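# Shelve each labelled carton on its named rack board

## Task

Place each carton on the rack board written on its label (A is the top board, B the bottom one), resting level on its bottom face and not stacked on another carton; any carton that drops or slides down more than a few centimetres means failure.

## Robot and tools

Robot: two UR-type six-joint arms, left_arm and right_arm, each on its own carriage on one shared floor track, each with a two-finger 140 mm gripper. left_arm's fingers can fold: grip with the outer quarter of the pads near the tips, or a part may be held loosely, pulled toward the palm, or squeezed too hard; pressing the tips onto a surface folds them quietly. right_arm's fingers are rigid.

Frame: one scene frame fixed to the table. Table top is z = 0, +z up, +x is the direction the arms face, +y is to their left. The track runs along y at x = 0 (y = 0 at its middle); the table starts at x = 0.17 m. Each arm base sits at x = 0, y = its carriage position_m, z = 0.04 m. left_rail is always the +y carriage. Gripper axes: fingers point along its +z, close along its y. end_effector_position is the point between closed pads (metres); fingertips extend about 33 mm past it (9 mm when wide open). Reported hand poses can be off by a few centimetres.

execute_actions(actions, cameras): actions is a list holding one action (or empty, which returns state, the scene number and all camera images). An action may have rows, steps, until, and left_rail / right_rail commands. rows: up to 15 rows, one per 1/30 s control step. Each row is 18 numbers in [-1, 1]: left_arm's 6 joint offsets (shoulder pan, shoulder lift, elbow, wrist 1, wrist 2, wrist 3), then its gripper position, force_limit, speed; then the same nine for right_arm. Joint numbers are offsets, not poses, measured from the Joint targets at the start of the call (not from the previous row); scale 1.0 = 1.481 rad for pan and lift, 2.222 rad for the other four. Joint ranges: elbow ±3.142 rad, all others ±6.283 rad; asking more than 0.010 rad past a range end gets the call refused. Gripper position is absolute: +1 open 140 mm, about -0.8 pads touch, -1 closes until blocked. force_limit -1 to +1 (about 14 to 58 N at slow close; faster closes grip harder). speed -1 to +1 (about 30 to 250 mm/s). To leave a gripper alone, resend its last three numbers. steps: 1 to 450, default 15, at least the number of rows; after the last row the arm keeps heading to that row's target. until: stops the action when rail conditions hold, e.g. {"left_rail": {"position_status": ["!=", "moving"]}} or {"all": {"status": "ended"}}; numbers need a comparison (=, !=, <, <=, >, >=).

Rails: {"left_rail": {"position_m": x, "speed_m_s": v, "acceleration_factor": a}} sets an absolute carriage position in metres along y (left_rail -0.8 to 1.5, right_rail -1.5 to 0.8), speed 0.01 to 1 m/s, acceleration factor 0.1 to 1 (times 0.67 m/s2). {"stop": true} brakes it. Keep carriages at least 0.78 m apart. Wait for arrival (within 0.3 mm) before precise arm work; the arm rides along in its current pose. Status words: moving, done, stopped, contact_stop, time_out, stopped_with_arm, stopped_for_other_arm, stopped_for_other_carriage; position_answer taken or not_taken (resend once standing).

move(target, speed, blend, stop_force, zero, blocking, cameras): target is one 18-number row or a list of up to 15 rows, same layout as above; all offsets count from the same starting Joint targets. speed in rad/s for the joint with farthest to go, 0.01 to 3.14, default 0.5. blend in rad rounds corners of a list. stop_force 4 to 120 N ends an arm's path on contact; use a slow speed with it; omit it when lifting away from a contact. zero (default true) re-zeroes before the move. blocking=false returns early; then use wait or stop before new rows. The result adds a move: line (done, off_target, moving, held, fault; limits=held if a check held steps). Moves do not avoid obstacles or the other arm.

wait(seconds 0 to 10), stop() brakes a running move, zoom_image(camera, region [x0,y0,x1,y1] pixels, at most 504 each way) for cam_low, cam_left_wrist, cam_right_wrist (672x504 each), zero_wrist_force(arm), read_manual (licences only), finished_scene(scene = current scene number) ends the scene irreversibly.

Results: Joint positions and velocities per arm (rail in m, then six joints in rad); Joint targets (where joints are commanded); end-effector position, quat_wxyz, velocities; joint torques; Wrist force/torque in the gripper's own axes (push from a surface reads as force into the arm); Tool commands; gripper position_measured in counts (3 open, 139 about 60 mm, 200 about 20 mm, 230 pads meet); object_status 0 moving, 1 blocked while opening, 2 blocked while closing (grip), 3 reached target or pads met. After closing, confirm 2. Lines such as joint command not followed, joint sent to its limit, MOTOR HOT and fault lines warn of held commands, limits, heat or stops.

Avoid: any contact between the two arms or one gripper closing on the other's fingers; pressing hard past firm contacts (arms are stiff; about 150 N or joint torque limits cause a 10 s stop, e.g. wrist limits only about 27 to 31 N m); holding heavy loads far off centre or stretched out for long (motor heat); dropping or releasing moving cartons; letting anything leave the table, including onto the track or metal strip. Loose objects may be nudged occasionally, so recheck with cameras.

Each tool is called as name([rows], argument=value, ...), one row to a line, values as JSON.

## Session

execute_actions(actions=[])

Scene clock: 0.00 s.
left_arm: end_effector_position=(+0.3563, +0.7786, +0.5790) position_measured=3 object_status=3 end_effector_quat_wxyz=(+0.000, +0.000, +1.000, +0.000) | right_arm: end_effector_position=(+0.3563, -0.6214, +0.5790) position_measured=3 object_status=3 end_effector_quat_wxyz=(+0.000, +0.000, +1.000, +0.000)
Joint positions: left_arm=[0.7 -0.281 -2.157 1.821 -1.235 -1.571 -0.28] | right_arm=[-0.7 -0.28 -2.157 1.821 -1.235 -1.571 -0.28]
Joint velocities: within noise
Joint torques (N m): no reading
Wrist force (N): no reading
Wrist torque (N m): no reading
Wrist force, peak (N): no reading
Joint targets: left_arm=[0.700 -0.281 -2.157 1.821 -1.235 -1.571 -0.280] | right_arm=[-0.700 -0.280 -2.157 1.821 -1.235 -1.571 -0.280]
Tool commands: left_gripper/position=+1.0 left_gripper/force_limit=+1.0 left_gripper/speed=+1.0 right_gripper/position=+1.0 right_gripper/force_limit=+1.0 right_gripper/speed=+1.0
left_rail: position_m=0.700 position_status=done
right_rail: position_m=-0.700 position_status=done

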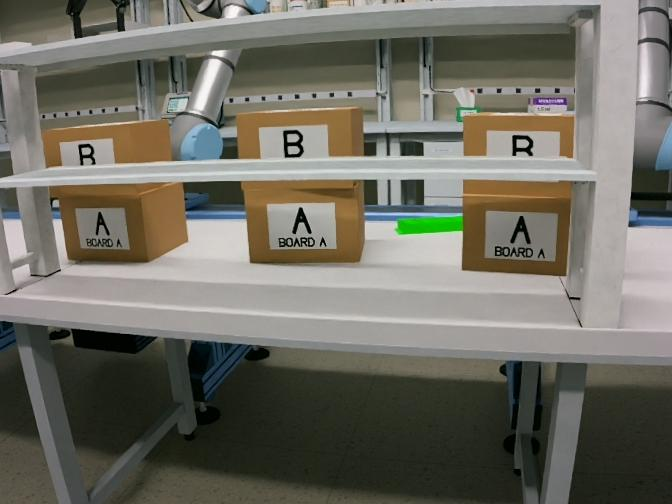

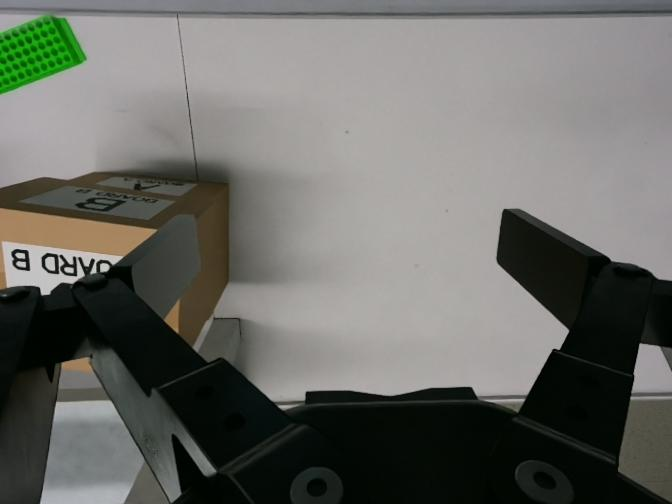

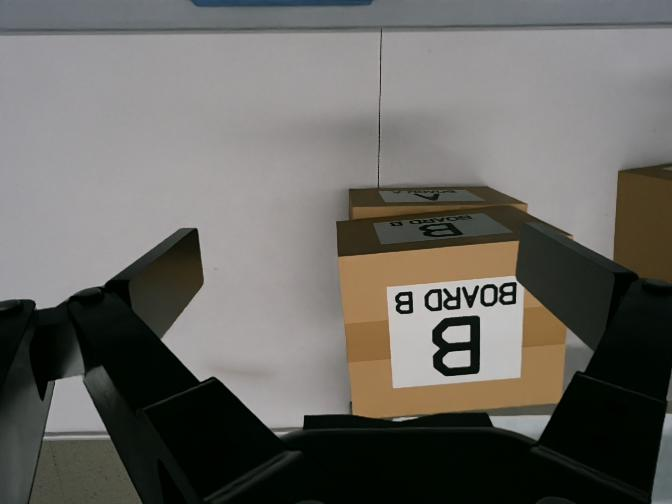

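zoom_image(camera="cam_low", region=[0, 0, 336, 300])

zoom_image(camera="cam_low", region=[336, 60, 672, 360])

zoom_image(camera="cam_right_wrist", region=[310, 150, 672, 440])

Scaled by 1.500.

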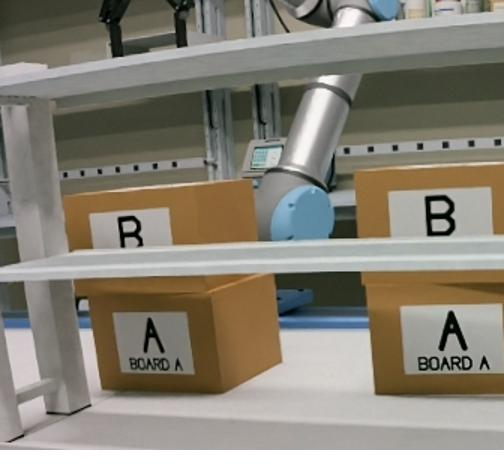

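Scaled by 1.500.

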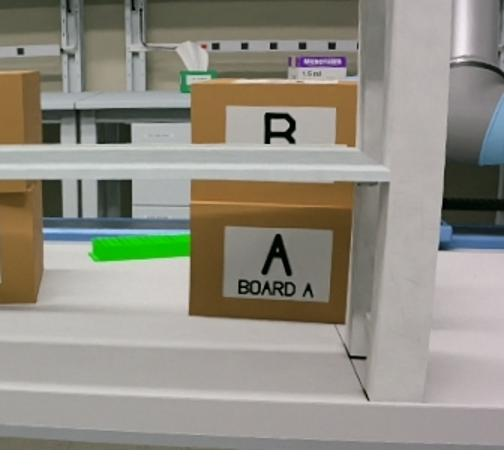

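Scaled by 1.392.

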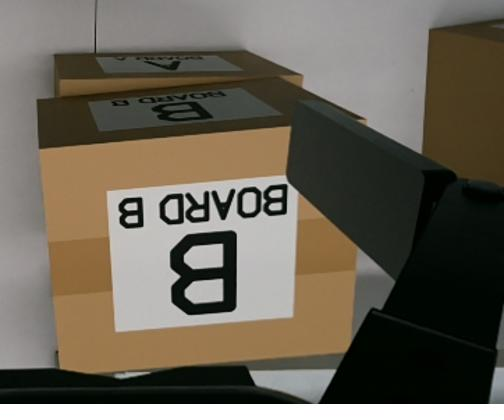

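execute_actions([
  {"left_rail":{"position_m":0.36},"right_rail":{"position_m":-0.52},"steps":150,"until":{"all":{"status":"ended"}}},
], cameras=["cam_left_wrist","cam_right_wrist"])

move(target=[0,0,0,-0.22,0,0,1,1,1,0,0,0,-0.22,0,0,1,1,1], cameras=["cam_left_wrist","cam_right_wrist"])

Scene clock: 133.77 s.
left_arm: end_effector_position=(+0.3563, +0.4386, +0.5790) position_measured=3 object_status=3 end_effector_quat_wxyz=(+0.000, +0.000, +1.000, +0.000) | right_arm: end_effector_position=(+0.3563, -0.4414, +0.5790) position_measured=3 object_status=3 end_effector_quat_wxyz=(+0.000, +0.000, +1.000, +0.000)
Joint positions: left_arm=[0.36 -0.281 -2.157 1.821 -1.235 -1.571 -0.28] | right_arm=[-0.52 -0.28 -2.157 1.821 -1.235 -1.571 -0.28]
Joint torques (N m): left_arm=[-0.72 3.28 -50.68 -4.15 0.19 -0.15] | right_arm=[-0.55 2.72 -43.17 -4.56 0.19 0.55]
Wrist force (N): left_arm=[-0.2 0.1 -0.1] | right_arm=[0.4 0.0 0.1]
Wrist torque (N m): left_arm=[0.02 0.04 -0.01] | right_arm=[0.00 -0.08 0.00]
Wrist force, peak (N): left_arm=[0.1 2.0 -0.1] | right_arm=[0.0 -1.9 0.1]
Joint targets: left_arm=[0.360 -0.281 -2.157 1.821 -1.235 -1.571 -0.280] | right_arm=[-0.520 -0.280 -2.157 1.821 -1.235 -1.571 -0.280]
Tool commands: left_gripper/position=+1.0 left_gripper/force_limit=+1.0 left_gripper/speed=+1.0 right_gripper/position=+1.0 right_gripper/force_limit=+1.0 right_gripper/speed=+1.0
left_rail: position_m=0.360 position_status=done
right_rail: position_m=-0.520 position_status=done
camera_calibration:
cam_left_wrist: T_world_to_cam=[[0.00214105, 0.999833, 0.0181292, -0.440739], [0.941022, -0.00814831, 0.338248, -0.531466], [0.338339, 0.0163358, -0.940882, 0.599787], [0, 0, 0, 1]] pos_world=[0.298133, 0.426537, 0.752087]
cam_right_wrist: T_world_to_cam=[[0.0224336, 0.999667, 0.0127834, 0.432883], [0.95045, -0.0252913, 0.309847, -0.527477], [0.310067, 0.00519896, -0.950701, 0.618292], [0, 0, 0, 1]] pos_world=[0.299918, -0.449294, 0.745714]
Images, in order (width x height): cam_left_wrist 672x504, cam_right_wrist 672x504.

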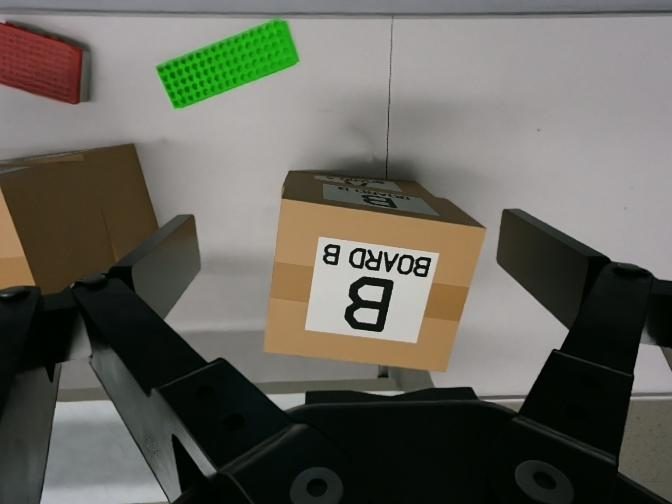

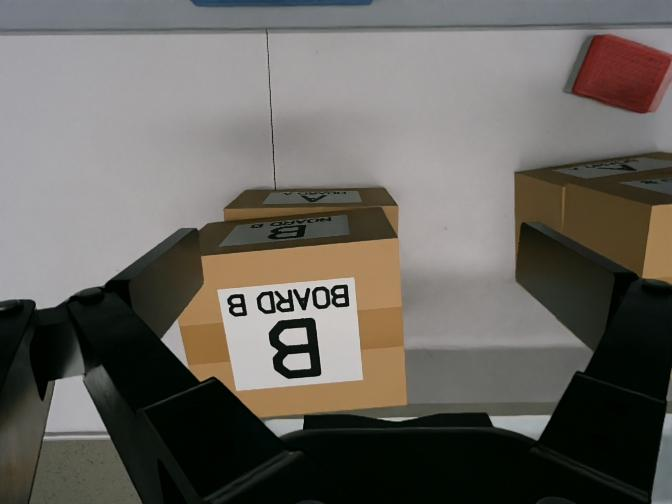

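Scene clock: 135.37 s.
left_arm: end_effector_position=(+0.4965, +0.3982, +0.6751) position_measured=3 object_status=3 end_effector_quat_wxyz=(+0.232, +0.000, +0.970, -0.067) | right_arm: end_effector_position=(+0.4965, -0.4818, +0.6751) position_measured=3 object_status=3 end_effector_quat_wxyz=(+0.232, +0.000, +0.970, -0.067)
Joint positions: left_arm=[0.36 -0.28 -2.157 1.821 -1.724 -1.571 -0.28] | right_arm=[-0.52 -0.281 -2.157 1.821 -1.724 -1.571 -0.28]
Joint torques (N m): left_arm=[-3.14 0.44 -51.47 -9.51 -0.19 -0.39] | right_arm=[-2.67 2.56 -44.49 -11.06 0.21 0.41]
Wrist force (N): left_arm=[0.3 0.7 0.2] | right_arm=[0.5 0.5 0.5]
Wrist torque (N m): left_arm=[0.17 0.02 -0.08] | right_arm=[0.02 -0.07 -0.20]
Wrist force, peak (N): left_arm=[-0.6 0.5 -1.0] | right_arm=[0.9 0.1 0.7]
Joint targets: left_arm=[0.360 -0.281 -2.157 1.821 -1.724 -1.571 -0.280] | right_arm=[-0.520 -0.280 -2.157 1.821 -1.724 -1.571 -0.280]
left_rail: position_m=0.360 position_status=done
right_rail: position_m=-0.520 position_status=done
move: done
camera_calibration:
cam_left_wrist: T_world_to_cam=[[0.0247841, 0.993291, -0.112952, -0.322589], [0.686549, 0.0652168, 0.724153, -0.859562], [0.726661, -0.0954948, -0.680327, 0.319296], [0, 0, 0, 1]] pos_world=[0.366106, 0.406974, 0.803243]
cam_right_wrist: T_world_to_cam=[[0.0453104, 0.99306, -0.108533, 0.53619], [0.707174, 0.0448512, 0.705616, -0.80416], [0.705586, -0.108723, -0.700234, 0.246142], [0, 0, 0, 1]] pos_world=[0.370712, -0.469639, 0.797978]
Images, in order (width x height): cam_left_wrist 672x504, cam_right_wrist 672x504.

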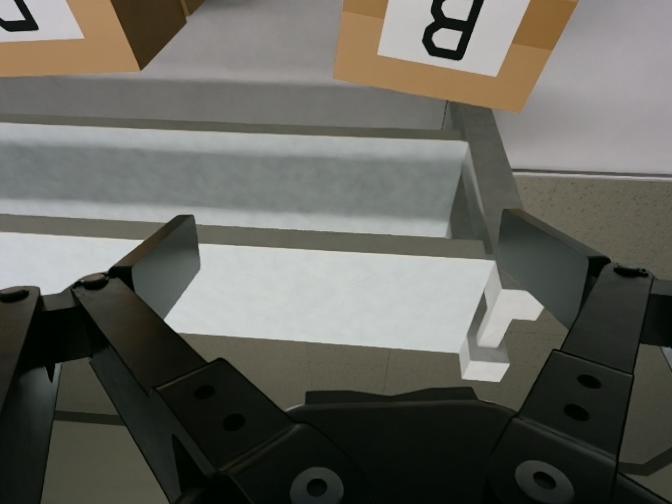

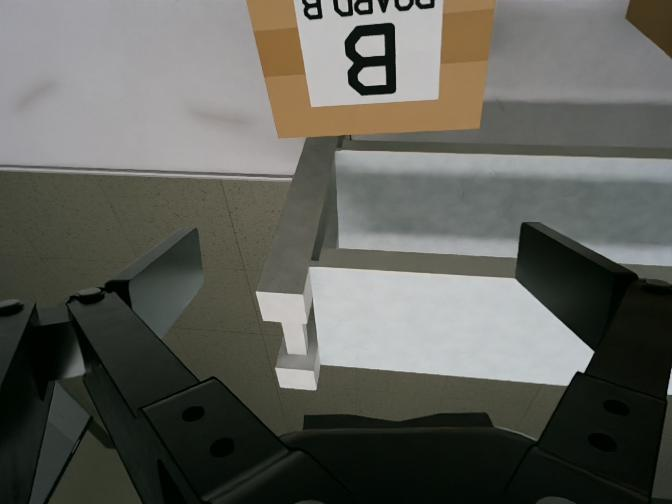

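move(target=[0,0,0,0.22,0,0,1,1,1,0,0,0,0.22,0,0,1,1,1], speed=1)

execute_actions([
  {"left_rail":{"position_m":-0.1},"right_rail":{"position_m":-1.2},"steps":150,"until":{"all":{"status":"ended"}}},
], cameras=["cam_left_wrist"])

zoom_image(camera="cam_left_wrist", region=[150, 100, 550, 400])

Scene clock: 196.87 s.
left_arm: end_effector_position=(+0.3564, +0.4386, +0.5790) position_measured=3 object_status=3 end_effector_quat_wxyz=(+0.000, +0.000, +1.000, +0.000) | right_arm: end_effector_position=(+0.3564, -0.4414, +0.5790) position_measured=3 object_status=3 end_effector_quat_wxyz=(+0.000, +0.000, +1.000, +0.000)
Joint positions: left_arm=[0.36 -0.281 -2.157 1.821 -1.235 -1.571 -0.28] | right_arm=[-0.52 -0.28 -2.157 1.821 -1.235 -1.571 -0.28]
Joint torques (N m): left_arm=[1.14 1.24 -50.68 -0.99 0.31 -0.24] | right_arm=[-0.87 4.07 -43.86 0 0.13 0.41]
Wrist force (N): left_arm=[0.0 0.0 -0.2] | right_arm=[0.1 0.5 0.1]
Wrist torque (N m): left_arm=[0.01 0.00 0.00] | right_arm=[0.11 -0.01 0.00]
Wrist force, peak (N): left_arm=[1.0 0.4 1.1] | right_arm=[1.4 0.0 1.3]
Joint targets: left_arm=[0.360 -0.281 -2.157 1.821 -1.235 -1.571 -0.280] | right_arm=[-0.520 -0.280 -2.157 1.821 -1.235 -1.571 -0.280]
left_rail: position_m=0.360 position_status=done
right_rail: position_m=-0.520 position_status=done
move: done

Scene clock: 199.17 s.
left_arm: end_effector_position=(+0.3563, -0.0214, +0.5790) position_measured=3 object_status=3 end_effector_quat_wxyz=(+0.000, +0.000, +1.000, +0.000) | right_arm: end_effector_position=(+0.3563, -1.1214, +0.5790) position_measured=3 object_status=3 end_effector_quat_wxyz=(+0.000, +0.000, +1.000, +0.000)
Joint positions: left_arm=[-0.1 -0.281 -2.157 1.821 -1.235 -1.571 -0.28] | right_arm=[-1.2 -0.28 -2.157 1.821 -1.235 -1.571 -0.28]
Joint torques (N m): left_arm=[-0.93 3.1 -49.78 -0.94 0.15 -0.45] | right_arm=[-1.98 2.09 -43.99 -0.91 0.24 0.57]
Wrist force (N): left_arm=[0.1 0.1 -0.2] | right_arm=[0.1 -0.1 0.1]
Wrist torque (N m): left_arm=[0.02 -0.02 0.00] | right_arm=[-0.04 -0.01 0.00]
Wrist force, peak (N): left_arm=[0.0 1.7 -0.2] | right_arm=[0.0 2.2 -0.1]
Joint targets: left_arm=[-0.100 -0.281 -2.157 1.821 -1.235 -1.571 -0.280] | right_arm=[-1.200 -0.280 -2.157 1.821 -1.235 -1.571 -0.280]
Tool commands: left_gripper/position=+1.0 left_gripper/force_limit=+1.0 left_gripper/speed=+1.0 right_gripper/position=+1.0 right_gripper/force_limit=+1.0 right_gripper/speed=+1.0
left_rail: position_m=-0.100 position_status=done
right_rail: position_m=-1.200 position_status=done
camera_calibration:
cam_left_wrist: T_world_to_cam=[[0.00214105, 0.999833, 0.0181292, 0.0191841], [0.941022, -0.00814831, 0.338248, -0.535214], [0.338339, 0.0163358, -0.940882, 0.607302], [0, 0, 0, 1]] pos_world=[0.298133, -0.0334628, 0.752087]
Images, in order (width x height): cam_left_wrist 672x504.

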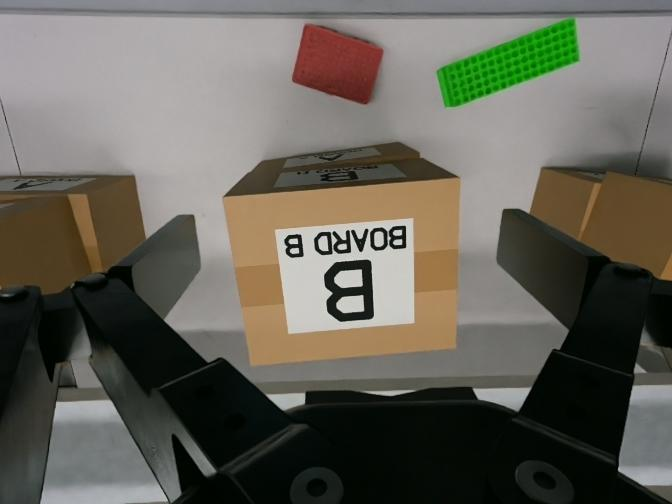

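Scaled by 1.260.

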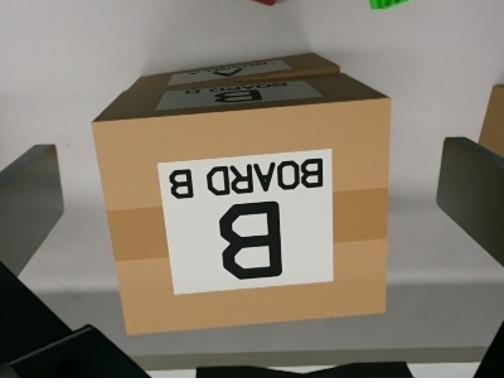

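execute_actions([
  {"left_rail":{"position_m":1.1},"steps":150,"until":{"all":{"status":"ended"}}},
])

move(target=[0.1897,0.2498,0.3731,0.1674,-1,0.833,-1,-1,-1,0.189,0.2498,0.3731,0.1674,1,-0.581,-1,-1,-1], speed=0.7, cameras=["all"])

Scene clock: 249.77 s.
left_arm: end_effector_position=(+0.3563, +1.1786, +0.5790) position_measured=3 object_status=3 end_effector_quat_wxyz=(+0.000, +0.000, +1.000, +0.000) | right_arm: end_effector_position=(+0.3563, -1.1214, +0.5790) position_measured=3 object_status=3 end_effector_quat_wxyz=(+0.000, +0.000, +1.000, +0.000)
Joint positions: left_arm=[1.1 -0.281 -2.157 1.821 -1.235 -1.571 -0.28] | right_arm=[-1.2 -0.28 -2.157 1.821 -1.235 -1.571 -0.28]
Joint torques (N m): left_arm=[-0.16 5.5 -49.47 -1.66 0.11 -0.54] | right_arm=[-1.91 1.87 -43.35 -2.29 0.12 0.43]
Wrist force (N): left_arm=[0.1 0.2 -0.4] | right_arm=[0.1 0.0 0.0]
Wrist torque (N m): left_arm=[0.04 -0.01 0.00] | right_arm=[0.00 -0.03 0.00]
Wrist force, peak (N): left_arm=[0.1 -2.1 -0.2] | right_arm=[0.4 -0.4 0.2]
Joint targets: left_arm=[1.100 -0.281 -2.157 1.821 -1.235 -1.571 -0.280] | right_arm=[-1.200 -0.280 -2.157 1.821 -1.235 -1.571 -0.280]
Tool commands: left_gripper/position=+1.0 left_gripper/force_limit=+1.0 left_gripper/speed=+1.0 right_gripper/position=+1.0 right_gripper/force_limit=+1.0 right_gripper/speed=+1.0
left_rail: position_m=1.100 position_status=done
right_rail: position_m=-1.200 position_status=done

Scene clock: 254.70 s.
left_arm: end_effector_position=(+0.4467, +1.0035, +0.2650) position_measured=230 object_status=3 end_effector_quat_wxyz=(+0.226, -0.227, +0.670, -0.670) | right_arm: end_effector_position=(+0.4469, -0.7552, +0.2650) position_measured=230 object_status=3 end_effector_quat_wxyz=(+0.227, +0.226, +0.670, +0.670)
Joint positions: left_arm=[1.1 0.001 -1.787 2.65 -0.863 -3.793 1.57] | right_arm=[-1.2 -0.001 -1.787 2.65 -0.863 0.651 -1.571]
Joint torques (N m): left_arm=[12.71 6.44 -22.63 1.37 -2.26 3.44] | right_arm=[12.91 -0.62 -20.68 1.55 3.47 -2.36]
Wrist force (N): left_arm=[-0.7 1.9 -0.2] | right_arm=[0.4 1.0 1.0]
Wrist torque (N m): left_arm=[0.09 0.18 0.26] | right_arm=[0.42 -0.24 0.20]
Wrist force, peak (N): left_arm=[-1.0 3.3 -0.9] | right_arm=[1.7 -3.6 -2.0]
Joint targets: left_arm=[1.100 0.001 -1.787 2.650 -0.863 -3.793 1.570] | right_arm=[-1.200 -0.001 -1.787 2.650 -0.863 0.651 -1.571]
left_rail: position_m=1.100 position_status=done
right_rail: position_m=-1.200 position_status=done
move: done
camera_calibration:
cam_left_wrist: T_world_to_cam=[[-0.00981196, 0.0154507, -0.999832, 0.262828], [0.54319, 0.839575, 0.00764354, -1.09096], [0.839552, -0.543024, -0.0166305, 0.357111], [0, 0, 0, 1]] pos_world=[0.295366, 1.10581, 0.277061]
cam_right_wrist: T_world_to_cam=[[0.00957729, -0.0233924, 0.99968, -0.279874], [0.567794, -0.8228, -0.0246931, -0.866815], [0.823115, 0.567849, 0.00540185, 0.235651], [0, 0, 0, 1]] pos_world=[0.300885, -0.853577, 0.257107]

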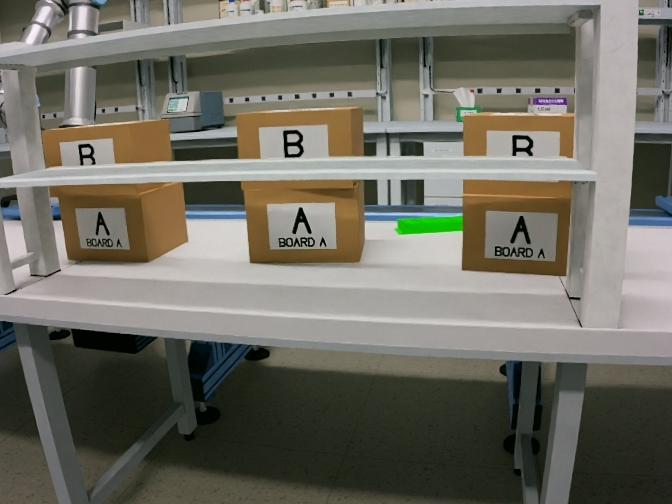

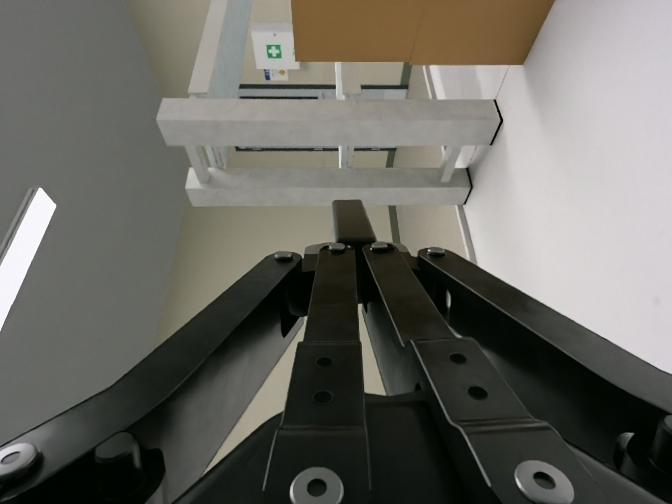

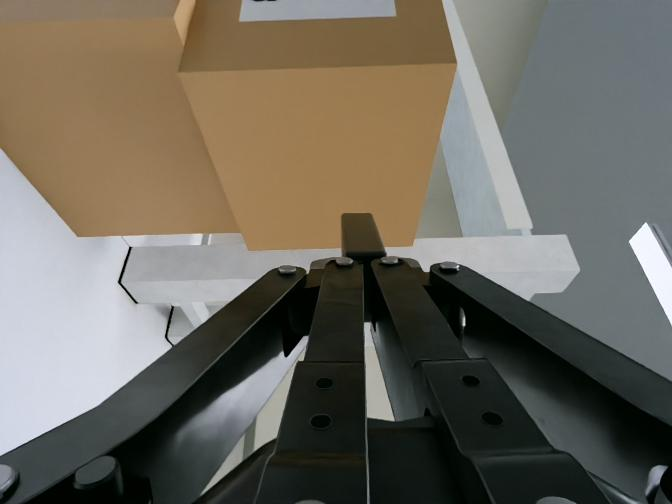

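move(target=[0,-0.2062,-0.1139,0.2513,0,0,-1,-1,-1,0,-0.2062,-0.1139,0.2513,0,0,-1,-1,-1], speed=0.7)

execute_actions([
  {"left_rail":{"position_m":0.27},"right_rail":{"position_m":-0.648},"steps":200,"until":{"all":{"status":"ended"}}},
], cameras=["cam_left_wrist","cam_right_wrist"])

Scene clock: 277.80 s.
left_arm: end_effector_position=(+0.4465, +1.0035, +0.4606) position_measured=230 object_status=3 end_effector_quat_wxyz=(+0.226, -0.226, +0.670, -0.670) | right_arm: end_effector_position=(+0.4467, -0.7552, +0.4606) position_measured=230 object_status=3 end_effector_quat_wxyz=(+0.227, +0.226, +0.670, +0.670)
Joint positions: left_arm=[1.1 0.001 -2.092 2.397 -0.305 -3.793 1.57] | right_arm=[-1.2 -0.001 -2.092 2.397 -0.305 0.651 -1.571]
Joint torques (N m): left_arm=[11.68 -23.45 -60.57 1.35 -1.55 2.25] | right_arm=[10.43 -11.95 -49.97 1.55 3.31 -2.22]
Wrist force (N): left_arm=[-1.0 1.8 -0.1] | right_arm=[0.9 1.2 0.8]
Wrist torque (N m): left_arm=[0.03 0.24 0.25] | right_arm=[0.43 -0.37 0.14]
Wrist force, peak (N): left_arm=[0.2 3.8 -0.4] | right_arm=[1.2 3.3 0.5]
Joint targets: left_arm=[1.100 0.001 -2.092 2.397 -0.305 -3.793 1.570] | right_arm=[-1.200 -0.001 -2.092 2.397 -0.305 0.651 -1.571]
left_rail: position_m=1.100 position_status=done
right_rail: position_m=-1.200 position_status=done
move: done

Scene clock: 280.30 s.
left_arm: end_effector_position=(+0.4465, +0.1735, +0.4607) position_measured=230 object_status=3 end_effector_quat_wxyz=(+0.226, -0.226, +0.670, -0.670) | right_arm: end_effector_position=(+0.4467, -0.2032, +0.4607) position_measured=230 object_status=3 end_effector_quat_wxyz=(+0.227, +0.226, +0.670, +0.670)
Joint positions: left_arm=[0.27 0.001 -2.092 2.397 -0.305 -3.793 1.57] | right_arm=[-0.648 -0.001 -2.092 2.397 -0.305 0.651 -1.571]
Joint torques (N m): left_arm=[4.38 -20.4 -55.81 0.54 -1.04 1.89] | right_arm=[5.84 -10.79 -44.35 0.25 2.56 -2.06]
Wrist force (N): left_arm=[-0.8 1.6 0.1] | right_arm=[0.7 1.0 1.1]
Wrist torque (N m): left_arm=[-0.02 0.21 0.25] | right_arm=[0.39 -0.33 0.14]
Wrist force, peak (N): left_arm=[-1.8 1.8 -1.2] | right_arm=[2.2 1.2 1.6]
Joint targets: left_arm=[0.270 0.001 -2.092 2.397 -0.305 -3.793 1.570] | right_arm=[-0.648 -0.001 -2.092 2.397 -0.305 0.651 -1.571]
Tool commands: left_gripper/position=-1.0 left_gripper/force_limit=-1.0 left_gripper/speed=-1.0 right_gripper/position=-1.0 right_gripper/force_limit=-1.0 right_gripper/speed=-1.0
left_rail: position_m=0.270 position_status=done
right_rail: position_m=-0.648 position_status=done
camera_calibration:
cam_left_wrist: T_world_to_cam=[[-0.00959092, 0.0154294, -0.999835, 0.47126], [0.54312, 0.83962, 0.00774711, -0.395599], [0.839601, -0.542956, -0.0164327, -0.0903865], [0, 0, 0, 1]] pos_world=[0.295266, 0.275805, 0.472762]
cam_right_wrist: T_world_to_cam=[[0.00943812, -0.0233676, 0.999682, -0.462549], [0.567798, -0.822801, -0.0245936, -0.407729], [0.823114, 0.567849, 0.00550237, -0.0787388], [0, 0, 0, 1]] pos_world=[0.300684, -0.301577, 0.452808]
Images, in order (width x height): cam_left_wrist 672x504, cam_right_wrist 672x504.

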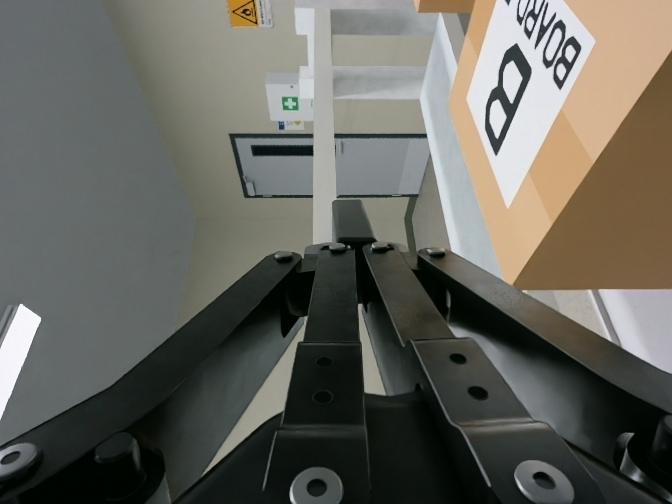

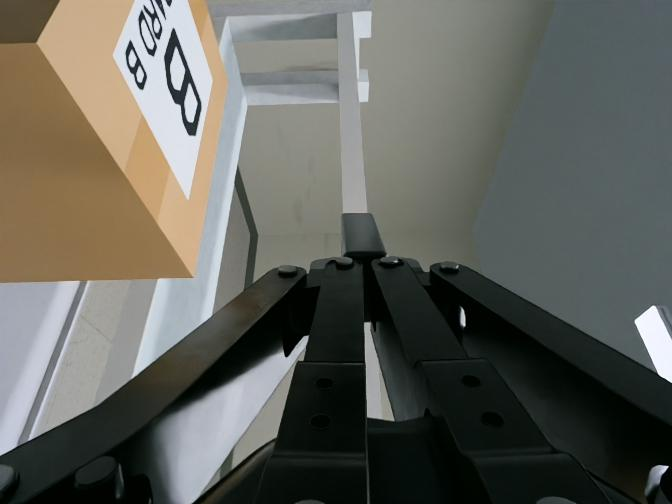

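move(target=[0,0.2062,0.1139,-0.2513,0,0,-1,-1,-1,0,0.2062,0.1139,-0.2513,0,0,-1,-1,-1])

zero_wrist_force(arm="left_arm")

zero_wrist_force(arm="right_arm")

execute_actions([
  {"left_rail":{"position_m":0.24,"speed_m_s":0.03},"right_rail":{"position_m":-0.618,"speed_m_s":0.03},"steps":200,"until":{"all":{"status":"ended"}}},
], cameras=["all"])

Scene clock: 290.17 s.
left_arm: end_effector_position=(+0.4467, +0.1735, +0.2651) position_measured=230 object_status=3 end_effector_quat_wxyz=(+0.226, -0.227, +0.670, -0.670) | right_arm: end_effector_position=(+0.4469, -0.2032, +0.2650) position_measured=230 object_status=3 end_effector_quat_wxyz=(+0.227, +0.226, +0.670, +0.670)
Joint positions: left_arm=[0.27 0.001 -1.787 2.65 -0.863 -3.793 1.57] | right_arm=[-0.648 -0.001 -1.787 2.65 -0.863 0.651 -1.571]
Joint torques (N m): left_arm=[-5.41 6.78 -22.53 -4.68 -0.12 1.78] | right_arm=[-3.37 -1.68 -21.41 -5.14 1.32 -2.08]
Wrist force (N): left_arm=[-0.7 1.6 0.1] | right_arm=[0.3 1.2 1.1]
Wrist torque (N m): left_arm=[0.02 0.18 0.26] | right_arm=[0.45 -0.23 0.20]
Wrist force, peak (N): left_arm=[-0.6 3.5 -0.2] | right_arm=[1.1 2.9 0.6]
Joint targets: left_arm=[0.270 0.001 -1.787 2.650 -0.863 -3.793 1.570] | right_arm=[-0.648 -0.001 -1.787 2.650 -0.863 0.651 -1.571]
left_rail: position_m=0.270 position_status=done
right_rail: position_m=-0.648 position_status=done
move: done

Wrist force sensor zeroed.

Wrist force sensor zeroed.

Scene clock: 291.47 s.
left_arm: end_effector_position=(+0.4467, +0.1435, +0.2650) position_measured=230 object_status=3 end_effector_quat_wxyz=(+0.226, -0.227, +0.670, -0.670) | right_arm: end_effector_position=(+0.4469, -0.1732, +0.2650) position_measured=230 object_status=3 end_effector_quat_wxyz=(+0.227, +0.226, +0.670, +0.670)
Joint positions: left_arm=[0.24 0.001 -1.787 2.65 -0.863 -3.793 1.57] | right_arm=[-0.618 -0.001 -1.787 2.65 -0.863 0.651 -1.571]
Joint torques (N m): left_arm=[-4.54 9.3 -28.48 -3.76 -0.16 1.78] | right_arm=[-5.16 -1.27 -20 -5.52 1.03 -1.97]
Wrist force (N, zeroed by zero_wrist_force): left_arm=[-2.2 -0.6 -3.8] | right_arm=[0.1 -0.3 -0.3]
Wrist torque (N m, zeroed by zero_wrist_force): left_arm=[0.06 -0.10 -0.02] | right_arm=[-0.04 -0.04 0.00]
Wrist force, peak (N, zeroed by zero_wrist_force): left_arm=[-4.0 -2.5 -6.2] | right_arm=[0.9 -0.3 0.4]
Joint targets: left_arm=[0.240 0.001 -1.787 2.650 -0.863 -3.793 1.570] | right_arm=[-0.618 -0.001 -1.787 2.650 -0.863 0.651 -1.571]
Tool commands: left_gripper/position=-1.0 left_gripper/force_limit=-1.0 left_gripper/speed=-1.0 right_gripper/position=-1.0 right_gripper/force_limit=-1.0 right_gripper/speed=-1.0
left_rail: position_m=0.240 speed_m_s=0.03 position_status=done
right_rail: position_m=-0.618 speed_m_s=0.03 position_status=done
camera_calibration:
cam_left_wrist: T_world_to_cam=[[-0.00981327, 0.0154523, -0.999832, 0.276115], [0.543119, 0.839621, 0.00764559, -0.368921], [0.839598, -0.542953, -0.0166319, -0.10992], [0, 0, 0, 1]] pos_world=[0.295366, 0.245805, 0.277061]
cam_right_wrist: T_world_to_cam=[[0.00957729, -0.0233924, 0.99968, -0.26626], [0.567794, -0.8228, -0.0246931, -0.387945], [0.823115, 0.567849, 0.00540185, -0.0948368], [0, 0, 0, 1]] pos_world=[0.300885, -0.271577, 0.257107]

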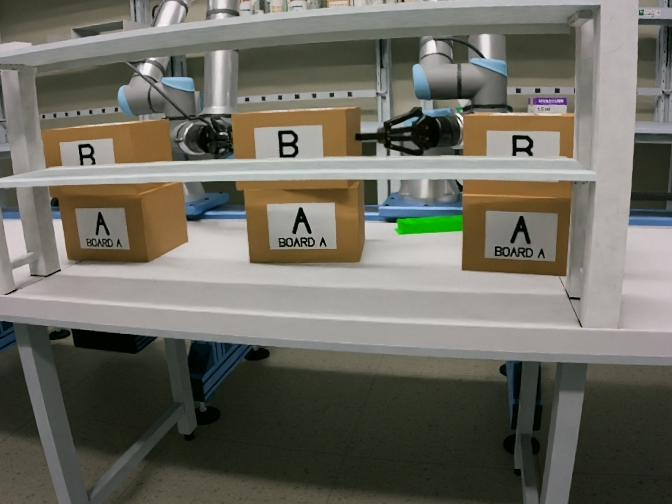

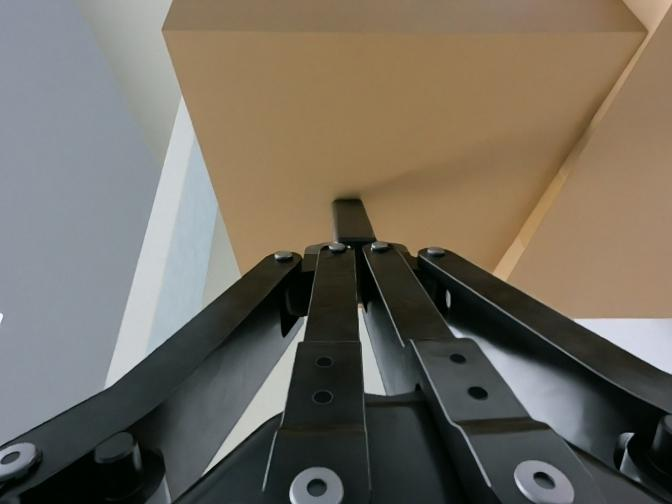

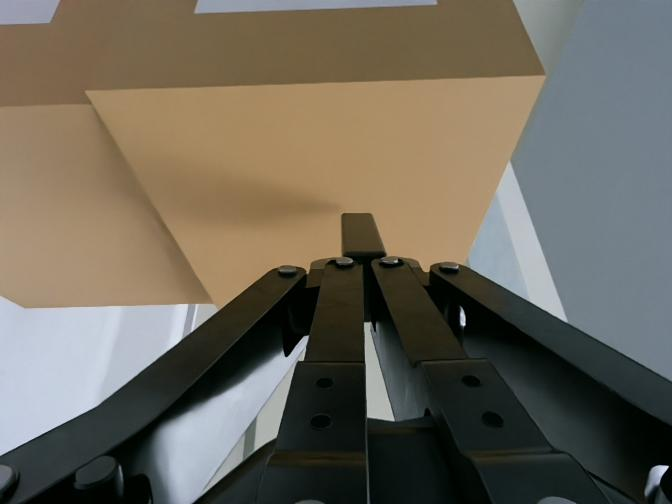

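execute_actions([
  {"right_rail":{"position_m":-0.612},"steps":60,"until":{"all":{"status":"ended"}}},
])

execute_actions([
  {"right_rail":{"position_m":-0.606},"steps":60,"until":{"all":{"status":"ended"}}},
])

execute_actions([
  {"right_rail":{"position_m":-0.601},"steps":60,"until":{"all":{"status":"ended"}}},
])

Scene clock: 299.23 s.
left_arm: end_effector_position=(+0.4467, +0.1435, +0.2650) position_measured=230 object_status=3 end_effector_quat_wxyz=(+0.226, -0.227, +0.670, -0.670) | right_arm: end_effector_position=(+0.4469, -0.1672, +0.2650) position_measured=230 object_status=3 end_effector_quat_wxyz=(+0.227, +0.226, +0.670, +0.670) end_effector_velocity=(-0.001, +0.001, +0.000) end_effector_angular_velocity=(+0.001, +0.002, +0.001)
Joint positions: left_arm=[0.24 0.001 -1.787 2.65 -0.863 -3.793 1.57] | right_arm=[-0.612 -0.001 -1.787 2.65 -0.863 0.651 -1.571]
Joint velocities: left_arm=[within noise] | right_arm=[0.001 0 0 0 0.001 -0.001 0.002]
Joint torques (N m): left_arm=[-14.74 8.15 -44.35 -0.16 0.52 1.76] | right_arm=[-11.33 0.98 -22.12 -5.58 0.19 -2.05]
Wrist force (N, zeroed by zero_wrist_force): left_arm=[-2.9 -1.3 -5.1] | right_arm=[-1.5 1.5 -7.1]
Wrist torque (N m, zeroed by zero_wrist_force): left_arm=[0.07 -0.02 -0.02] | right_arm=[-0.15 0.06 0.02]
Wrist force, peak (N, zeroed by zero_wrist_force): left_arm=[-2.8 -1.8 -5.1] | right_arm=[-1.6 2.1 -8.9]
Joint targets: left_arm=[0.240 0.001 -1.787 2.650 -0.863 -3.793 1.570] | right_arm=[-0.612 -0.001 -1.787 2.650 -0.863 0.651 -1.571]
Tool commands: left_gripper/position=-1.0 left_gripper/force_limit=-1.0 left_gripper/speed=-1.0 right_gripper/position=-1.0 right_gripper/force_limit=-1.0 right_gripper/speed=-1.0
left_rail: position_m=0.240 speed_m_s=0.03 position_status=done
right_rail: position_m=-0.612 speed_m_s=0.03 position_status=done

Scene clock: 299.77 s.
left_arm: end_effector_position=(+0.4467, +0.1435, +0.2650) position_measured=230 object_status=3 end_effector_quat_wxyz=(+0.226, -0.227, +0.670, -0.670) | right_arm: end_effector_position=(+0.4469, -0.1613, +0.2650) position_measured=230 object_status=3 end_effector_quat_wxyz=(+0.227, +0.226, +0.670, +0.670)
Joint positions: left_arm=[0.24 0.001 -1.787 2.65 -0.863 -3.793 1.57] | right_arm=[-0.606 -0.001 -1.787 2.65 -0.863 0.651 -1.571]
Joint torques (N m): left_arm=[-14.76 6.29 -43.93 0.11 4.1 1.12] | right_arm=[6.52 -2.17 -24.94 -4.72 -2.83 -2.01]
Wrist force (N, zeroed by zero_wrist_force): left_arm=[-18.5 -3.6 -26.0] | right_arm=[-21.6 3.1 -32.5]
Wrist torque (N m, zeroed by zero_wrist_force): left_arm=[0.13 -0.41 -0.04] | right_arm=[-0.03 -0.27 0.02]
Wrist force, peak (N, zeroed by zero_wrist_force): left_arm=[-18.1 -4.2 -26.4] | right_arm=[-21.6 3.1 -32.5]
Joint targets: left_arm=[0.240 0.001 -1.787 2.650 -0.863 -3.793 1.570] | right_arm=[-0.606 -0.001 -1.787 2.650 -0.863 0.651 -1.571]
Tool commands: left_gripper/position=-1.0 left_gripper/force_limit=-1.0 left_gripper/speed=-1.0 right_gripper/position=-1.0 right_gripper/force_limit=-1.0 right_gripper/speed=-1.0
left_rail: position_m=0.240 speed_m_s=0.03 position_status=done
right_rail: position_m=-0.606 speed_m_s=0.03 position_status=done

Scene clock: 300.27 s.
left_arm: end_effector_position=(+0.4468, +0.1436, +0.2650) position_measured=230 object_status=3 end_effector_quat_wxyz=(+0.226, -0.227, +0.670, -0.670) | right_arm: end_effector_position=(+0.4471, -0.1564, +0.2650) position_measured=230 object_status=3 end_effector_quat_wxyz=(+0.227, +0.226, +0.670, +0.670)
Joint positions: left_arm=[0.24 0.001 -1.787 2.65 -0.863 -3.793 1.57] | right_arm=[-0.601 -0.001 -1.787 2.65 -0.863 0.652 -1.571]
Joint torques (N m): left_arm=[-48.55 5.24 -40.93 -0.08 22.24 1.46] | right_arm=[52.88 -1.44 -26.95 -3.82 -21.58 -2.05]
Wrist force (N, zeroed by zero_wrist_force): left_arm=[-64.7 -5.0 -86.4] | right_arm=[-70.6 4.3 -89.8]
Wrist torque (N m, zeroed by zero_wrist_force): left_arm=[0.16 -1.52 -0.06] | right_arm=[-0.16 -0.89 0.04]
Wrist force, peak (N, zeroed by zero_wrist_force): left_arm=[-64.7 -5.0 -86.4] | right_arm=[-70.6 4.3 -89.8]
Joint targets: left_arm=[0.240 0.001 -1.787 2.650 -0.863 -3.793 1.570] | right_arm=[-0.601 -0.001 -1.787 2.650 -0.863 0.651 -1.571]
Tool commands: left_gripper/position=-1.0 left_gripper/force_limit=-1.0 left_gripper/speed=-1.0 right_gripper/position=-1.0 right_gripper/force_limit=-1.0 right_gripper/speed=-1.0
left_rail: position_m=0.240 speed_m_s=0.03 position_status=done
right_rail: position_m=-0.601 speed_m_s=0.03 position_status=done

execute_actions([
  {"right_rail":{"position_m":-0.604},"steps":60,"until":{"all":{"status":"ended"}}},
])

Scene clock: 304.37 s.
left_arm: end_effector_position=(+0.4466, +0.1433, +0.2650) position_measured=230 object_status=3 end_effector_quat_wxyz=(+0.226, -0.226, +0.670, -0.670) | right_arm: end_effector_position=(+0.4467, -0.1590, +0.2650) position_measured=230 object_status=3 end_effector_quat_wxyz=(+0.226, +0.226, +0.670, +0.670)
Joint positions: left_arm=[0.24 0 -1.787 2.65 -0.863 -3.792 1.57] | right_arm=[-0.604 0 -1.787 2.65 -0.863 0.651 -1.571]
Joint torques (N m): left_arm=[-36.05 6.89 -35.88 -0.01 11.05 0.8] | right_arm=[30.04 -5.58 -34.49 0.8 -8.45 -1.94]
Wrist force (N, zeroed by zero_wrist_force): left_arm=[-42.9 0.4 -53.5] | right_arm=[-43.1 -6.0 -49.9]
Wrist torque (N m, zeroed by zero_wrist_force): left_arm=[0.05 -1.10 0.00] | right_arm=[0.11 -0.66 -0.09]
Wrist force, peak (N, zeroed by zero_wrist_force): left_arm=[-66.1 -5.9 -89.6] | right_arm=[-74.1 3.8 -93.0]
Joint targets: left_arm=[0.240 0.001 -1.787 2.650 -0.863 -3.793 1.570] | right_arm=[-0.604 -0.001 -1.787 2.650 -0.863 0.651 -1.571]
Tool commands: left_gripper/position=-1.0 left_gripper/force_limit=-1.0 left_gripper/speed=-1.0 right_gripper/position=-1.0 right_gripper/force_limit=-1.0 right_gripper/speed=-1.0
left_rail: position_m=0.240 speed_m_s=0.03 position_status=done
right_rail: position_m=-0.604 speed_m_s=0.03 position_status=done

move([
  [0,-0.0914,-0.0297,0.0906,0,0,-1,-1,-1,0,-0.0914,-0.0297,0.0906,0,0,-1,-1,-1],
  [0,-0.1553,-0.0646,0.1681,0,0,-1,-1,-1,0,-0.1553,-0.0646,0.1681,0,0,-1,-1,-1],
], speed=0.15, blend=0.02, cameras=["all"])

zoom_image(camera="cam_low", region=[0, 0, 504, 300])

Scene clock: 321.67 s.
left_arm: end_effector_position=(+0.4466, +0.1435, +0.3848) position_measured=230 object_status=3 end_effector_quat_wxyz=(+0.226, -0.226, +0.670, -0.670) | right_arm: end_effector_position=(+0.4468, -0.1592, +0.3848) position_measured=230 object_status=3 end_effector_quat_wxyz=(+0.227, +0.226, +0.670, +0.670)
Joint positions: left_arm=[0.24 0.001 -2.017 2.506 -0.49 -3.793 1.57] | right_arm=[-0.604 -0.001 -2.017 2.506 -0.49 0.651 -1.571]
Joint torques (N m): left_arm=[-18.34 -31.52 -63.94 -0.36 7.83 0.83] | right_arm=[24.98 -19.33 -52.03 0.15 -5.9 -1.84]
Wrist force (N, zeroed by zero_wrist_force): left_arm=[-37.8 10.1 -48.3] | right_arm=[-39.4 -10.0 -47.9]
Wrist torque (N m, zeroed by zero_wrist_force): left_arm=[-0.39 -0.92 0.07] | right_arm=[0.25 -0.54 -0.08]
Wrist force, peak (N, zeroed by zero_wrist_force): left_arm=[-42.9 -0.6 -53.6] | right_arm=[-43.5 -5.7 -50.0]
Joint targets: left_arm=[0.240 0.001 -2.017 2.506 -0.490 -3.793 1.570] | right_arm=[-0.604 -0.001 -2.017 2.506 -0.490 0.651 -1.571]
left_rail: position_m=0.240 speed_m_s=0.03 position_status=done
right_rail: position_m=-0.604 speed_m_s=0.03 position_status=done
move: done
camera_calibration:
cam_left_wrist: T_world_to_cam=[[-0.00967398, 0.0154814, -0.999833, 0.395847], [0.543191, 0.839573, 0.00774427, -0.369831], [0.839553, -0.543026, -0.0165314, -0.107852], [0, 0, 0, 1]] pos_world=[0.295266, 0.245805, 0.396862]
cam_right_wrist: T_world_to_cam=[[0.0094953, -0.0234496, 0.99968, -0.385683], [0.567796, -0.822799, -0.0246936, -0.373411], [0.823115, 0.567848, 0.00550185, -0.103389], [0, 0, 0, 1]] pos_world=[0.300784, -0.257577, 0.376908]

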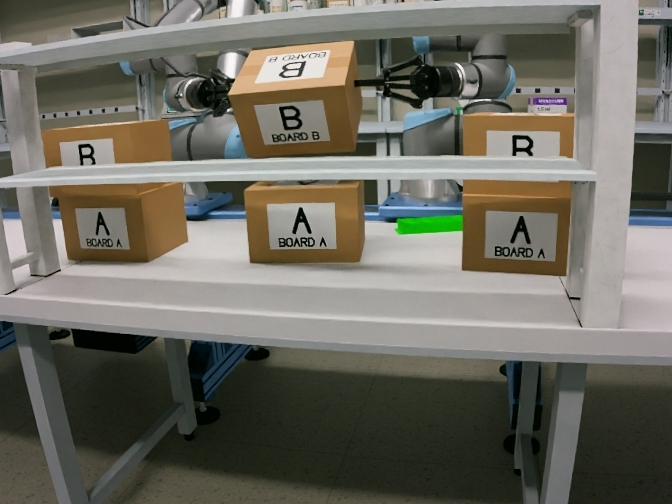

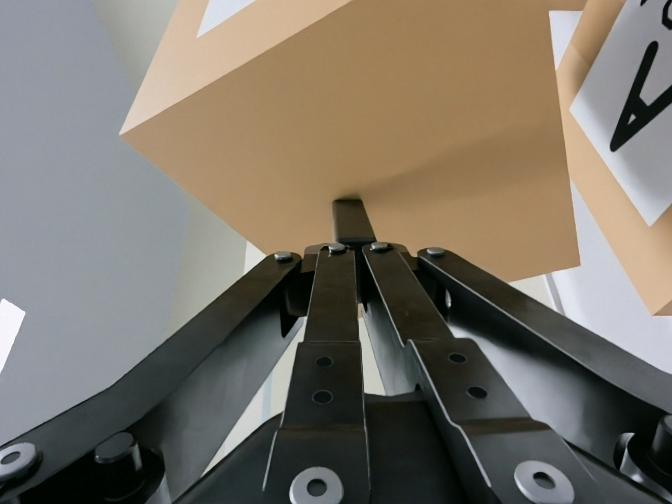

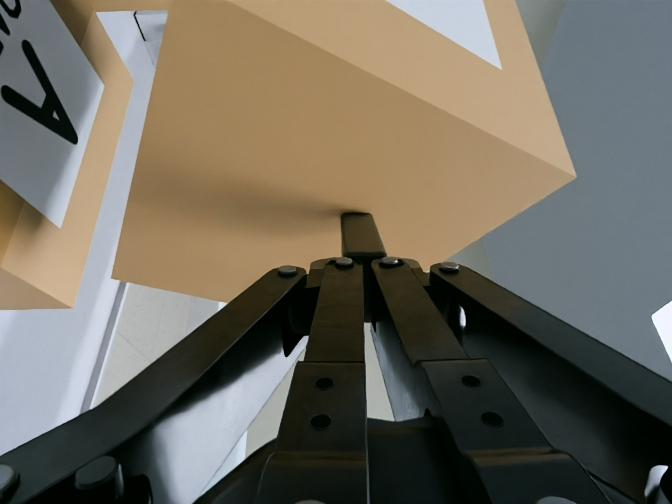

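Scaled by 1.000.

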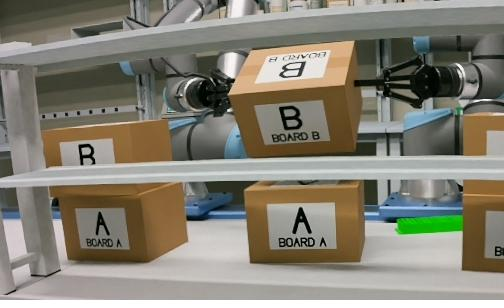

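move([
  [0,0.0639,0.0349,-0.0775,0,0,-1,-1,-1,0,0.0639,0.0349,-0.0775,0,0,-1,-1,-1],
  [0,0.1553,0.0646,-0.1681,0,0,-1,-1,-1,0,0.1553,0.0646,-0.1681,0,0,-1,-1,-1],
], speed=0.12, blend=0.02, cameras=["all"])

Scene clock: 341.83 s.
left_arm: end_effector_position=(+0.4468, +0.1435, +0.2651) position_measured=230 object_status=3 end_effector_quat_wxyz=(+0.226, -0.226, +0.670, -0.670) | right_arm: end_effector_position=(+0.4469, -0.1592, +0.2651) position_measured=230 object_status=3 end_effector_quat_wxyz=(+0.227, +0.226, +0.670, +0.670)
Joint positions: left_arm=[0.24 0.001 -1.787 2.65 -0.863 -3.793 1.57] | right_arm=[-0.604 -0.001 -1.787 2.65 -0.863 0.651 -1.571]
Joint torques (N m): left_arm=[-17.56 15.97 -18.97 -2.74 8.01 -0.1] | right_arm=[36.05 5.41 -18.14 -2.73 -6.18 -1.67]
Wrist force (N, zeroed by zero_wrist_force): left_arm=[-35.7 -13.5 -59.2] | right_arm=[-36.2 14.7 -59.4]
Wrist torque (N m, zeroed by zero_wrist_force): left_arm=[0.47 -0.75 -0.03] | right_arm=[-0.50 -0.36 0.04]
Wrist force, peak (N, zeroed by zero_wrist_force): left_arm=[-35.7 -13.5 -59.2] | right_arm=[-36.2 14.7 -59.4]
Joint targets: left_arm=[0.240 0.001 -1.787 2.650 -0.863 -3.793 1.570] | right_arm=[-0.604 -0.001 -1.787 2.650 -0.863 0.651 -1.571]
left_rail: position_m=0.240 speed_m_s=0.03 position_status=done
right_rail: position_m=-0.604 speed_m_s=0.03 position_status=done
move: done
camera_calibration:
cam_left_wrist: T_world_to_cam=[[-0.00945163, 0.0154585, -0.999836, 0.27611], [0.543191, 0.839572, 0.0078458, -0.36904], [0.839556, -0.543028, -0.0163323, -0.110054], [0, 0, 0, 1]] pos_world=[0.295466, 0.245805, 0.277162]
cam_right_wrist: T_world_to_cam=[[0.00935613, -0.0234248, 0.999682, -0.265976], [0.5678, -0.822799, -0.0245941, -0.37645], [0.823114, 0.567849, 0.00560237, -0.102838], [0, 0, 0, 1]] pos_world=[0.300884, -0.257577, 0.257209]

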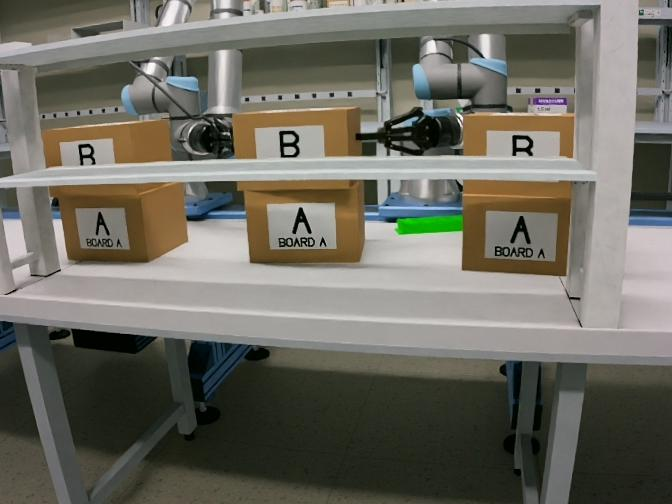

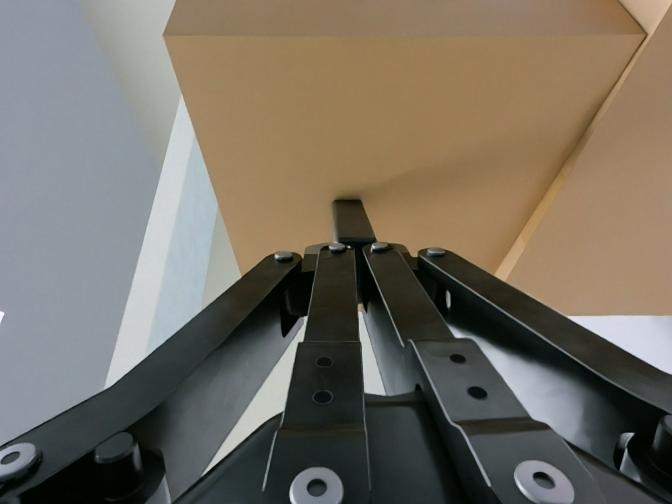

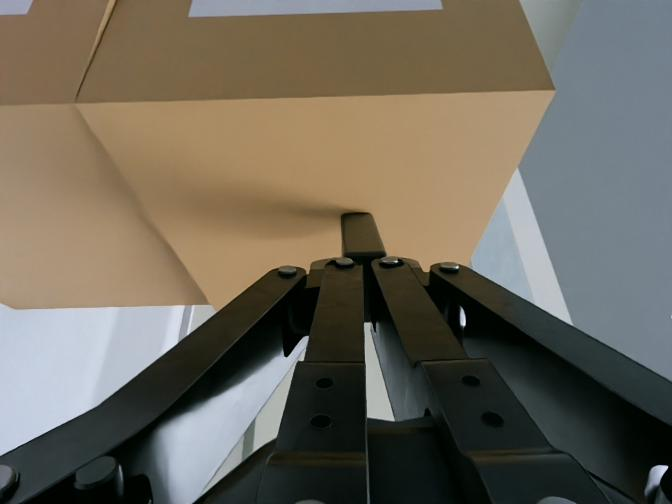

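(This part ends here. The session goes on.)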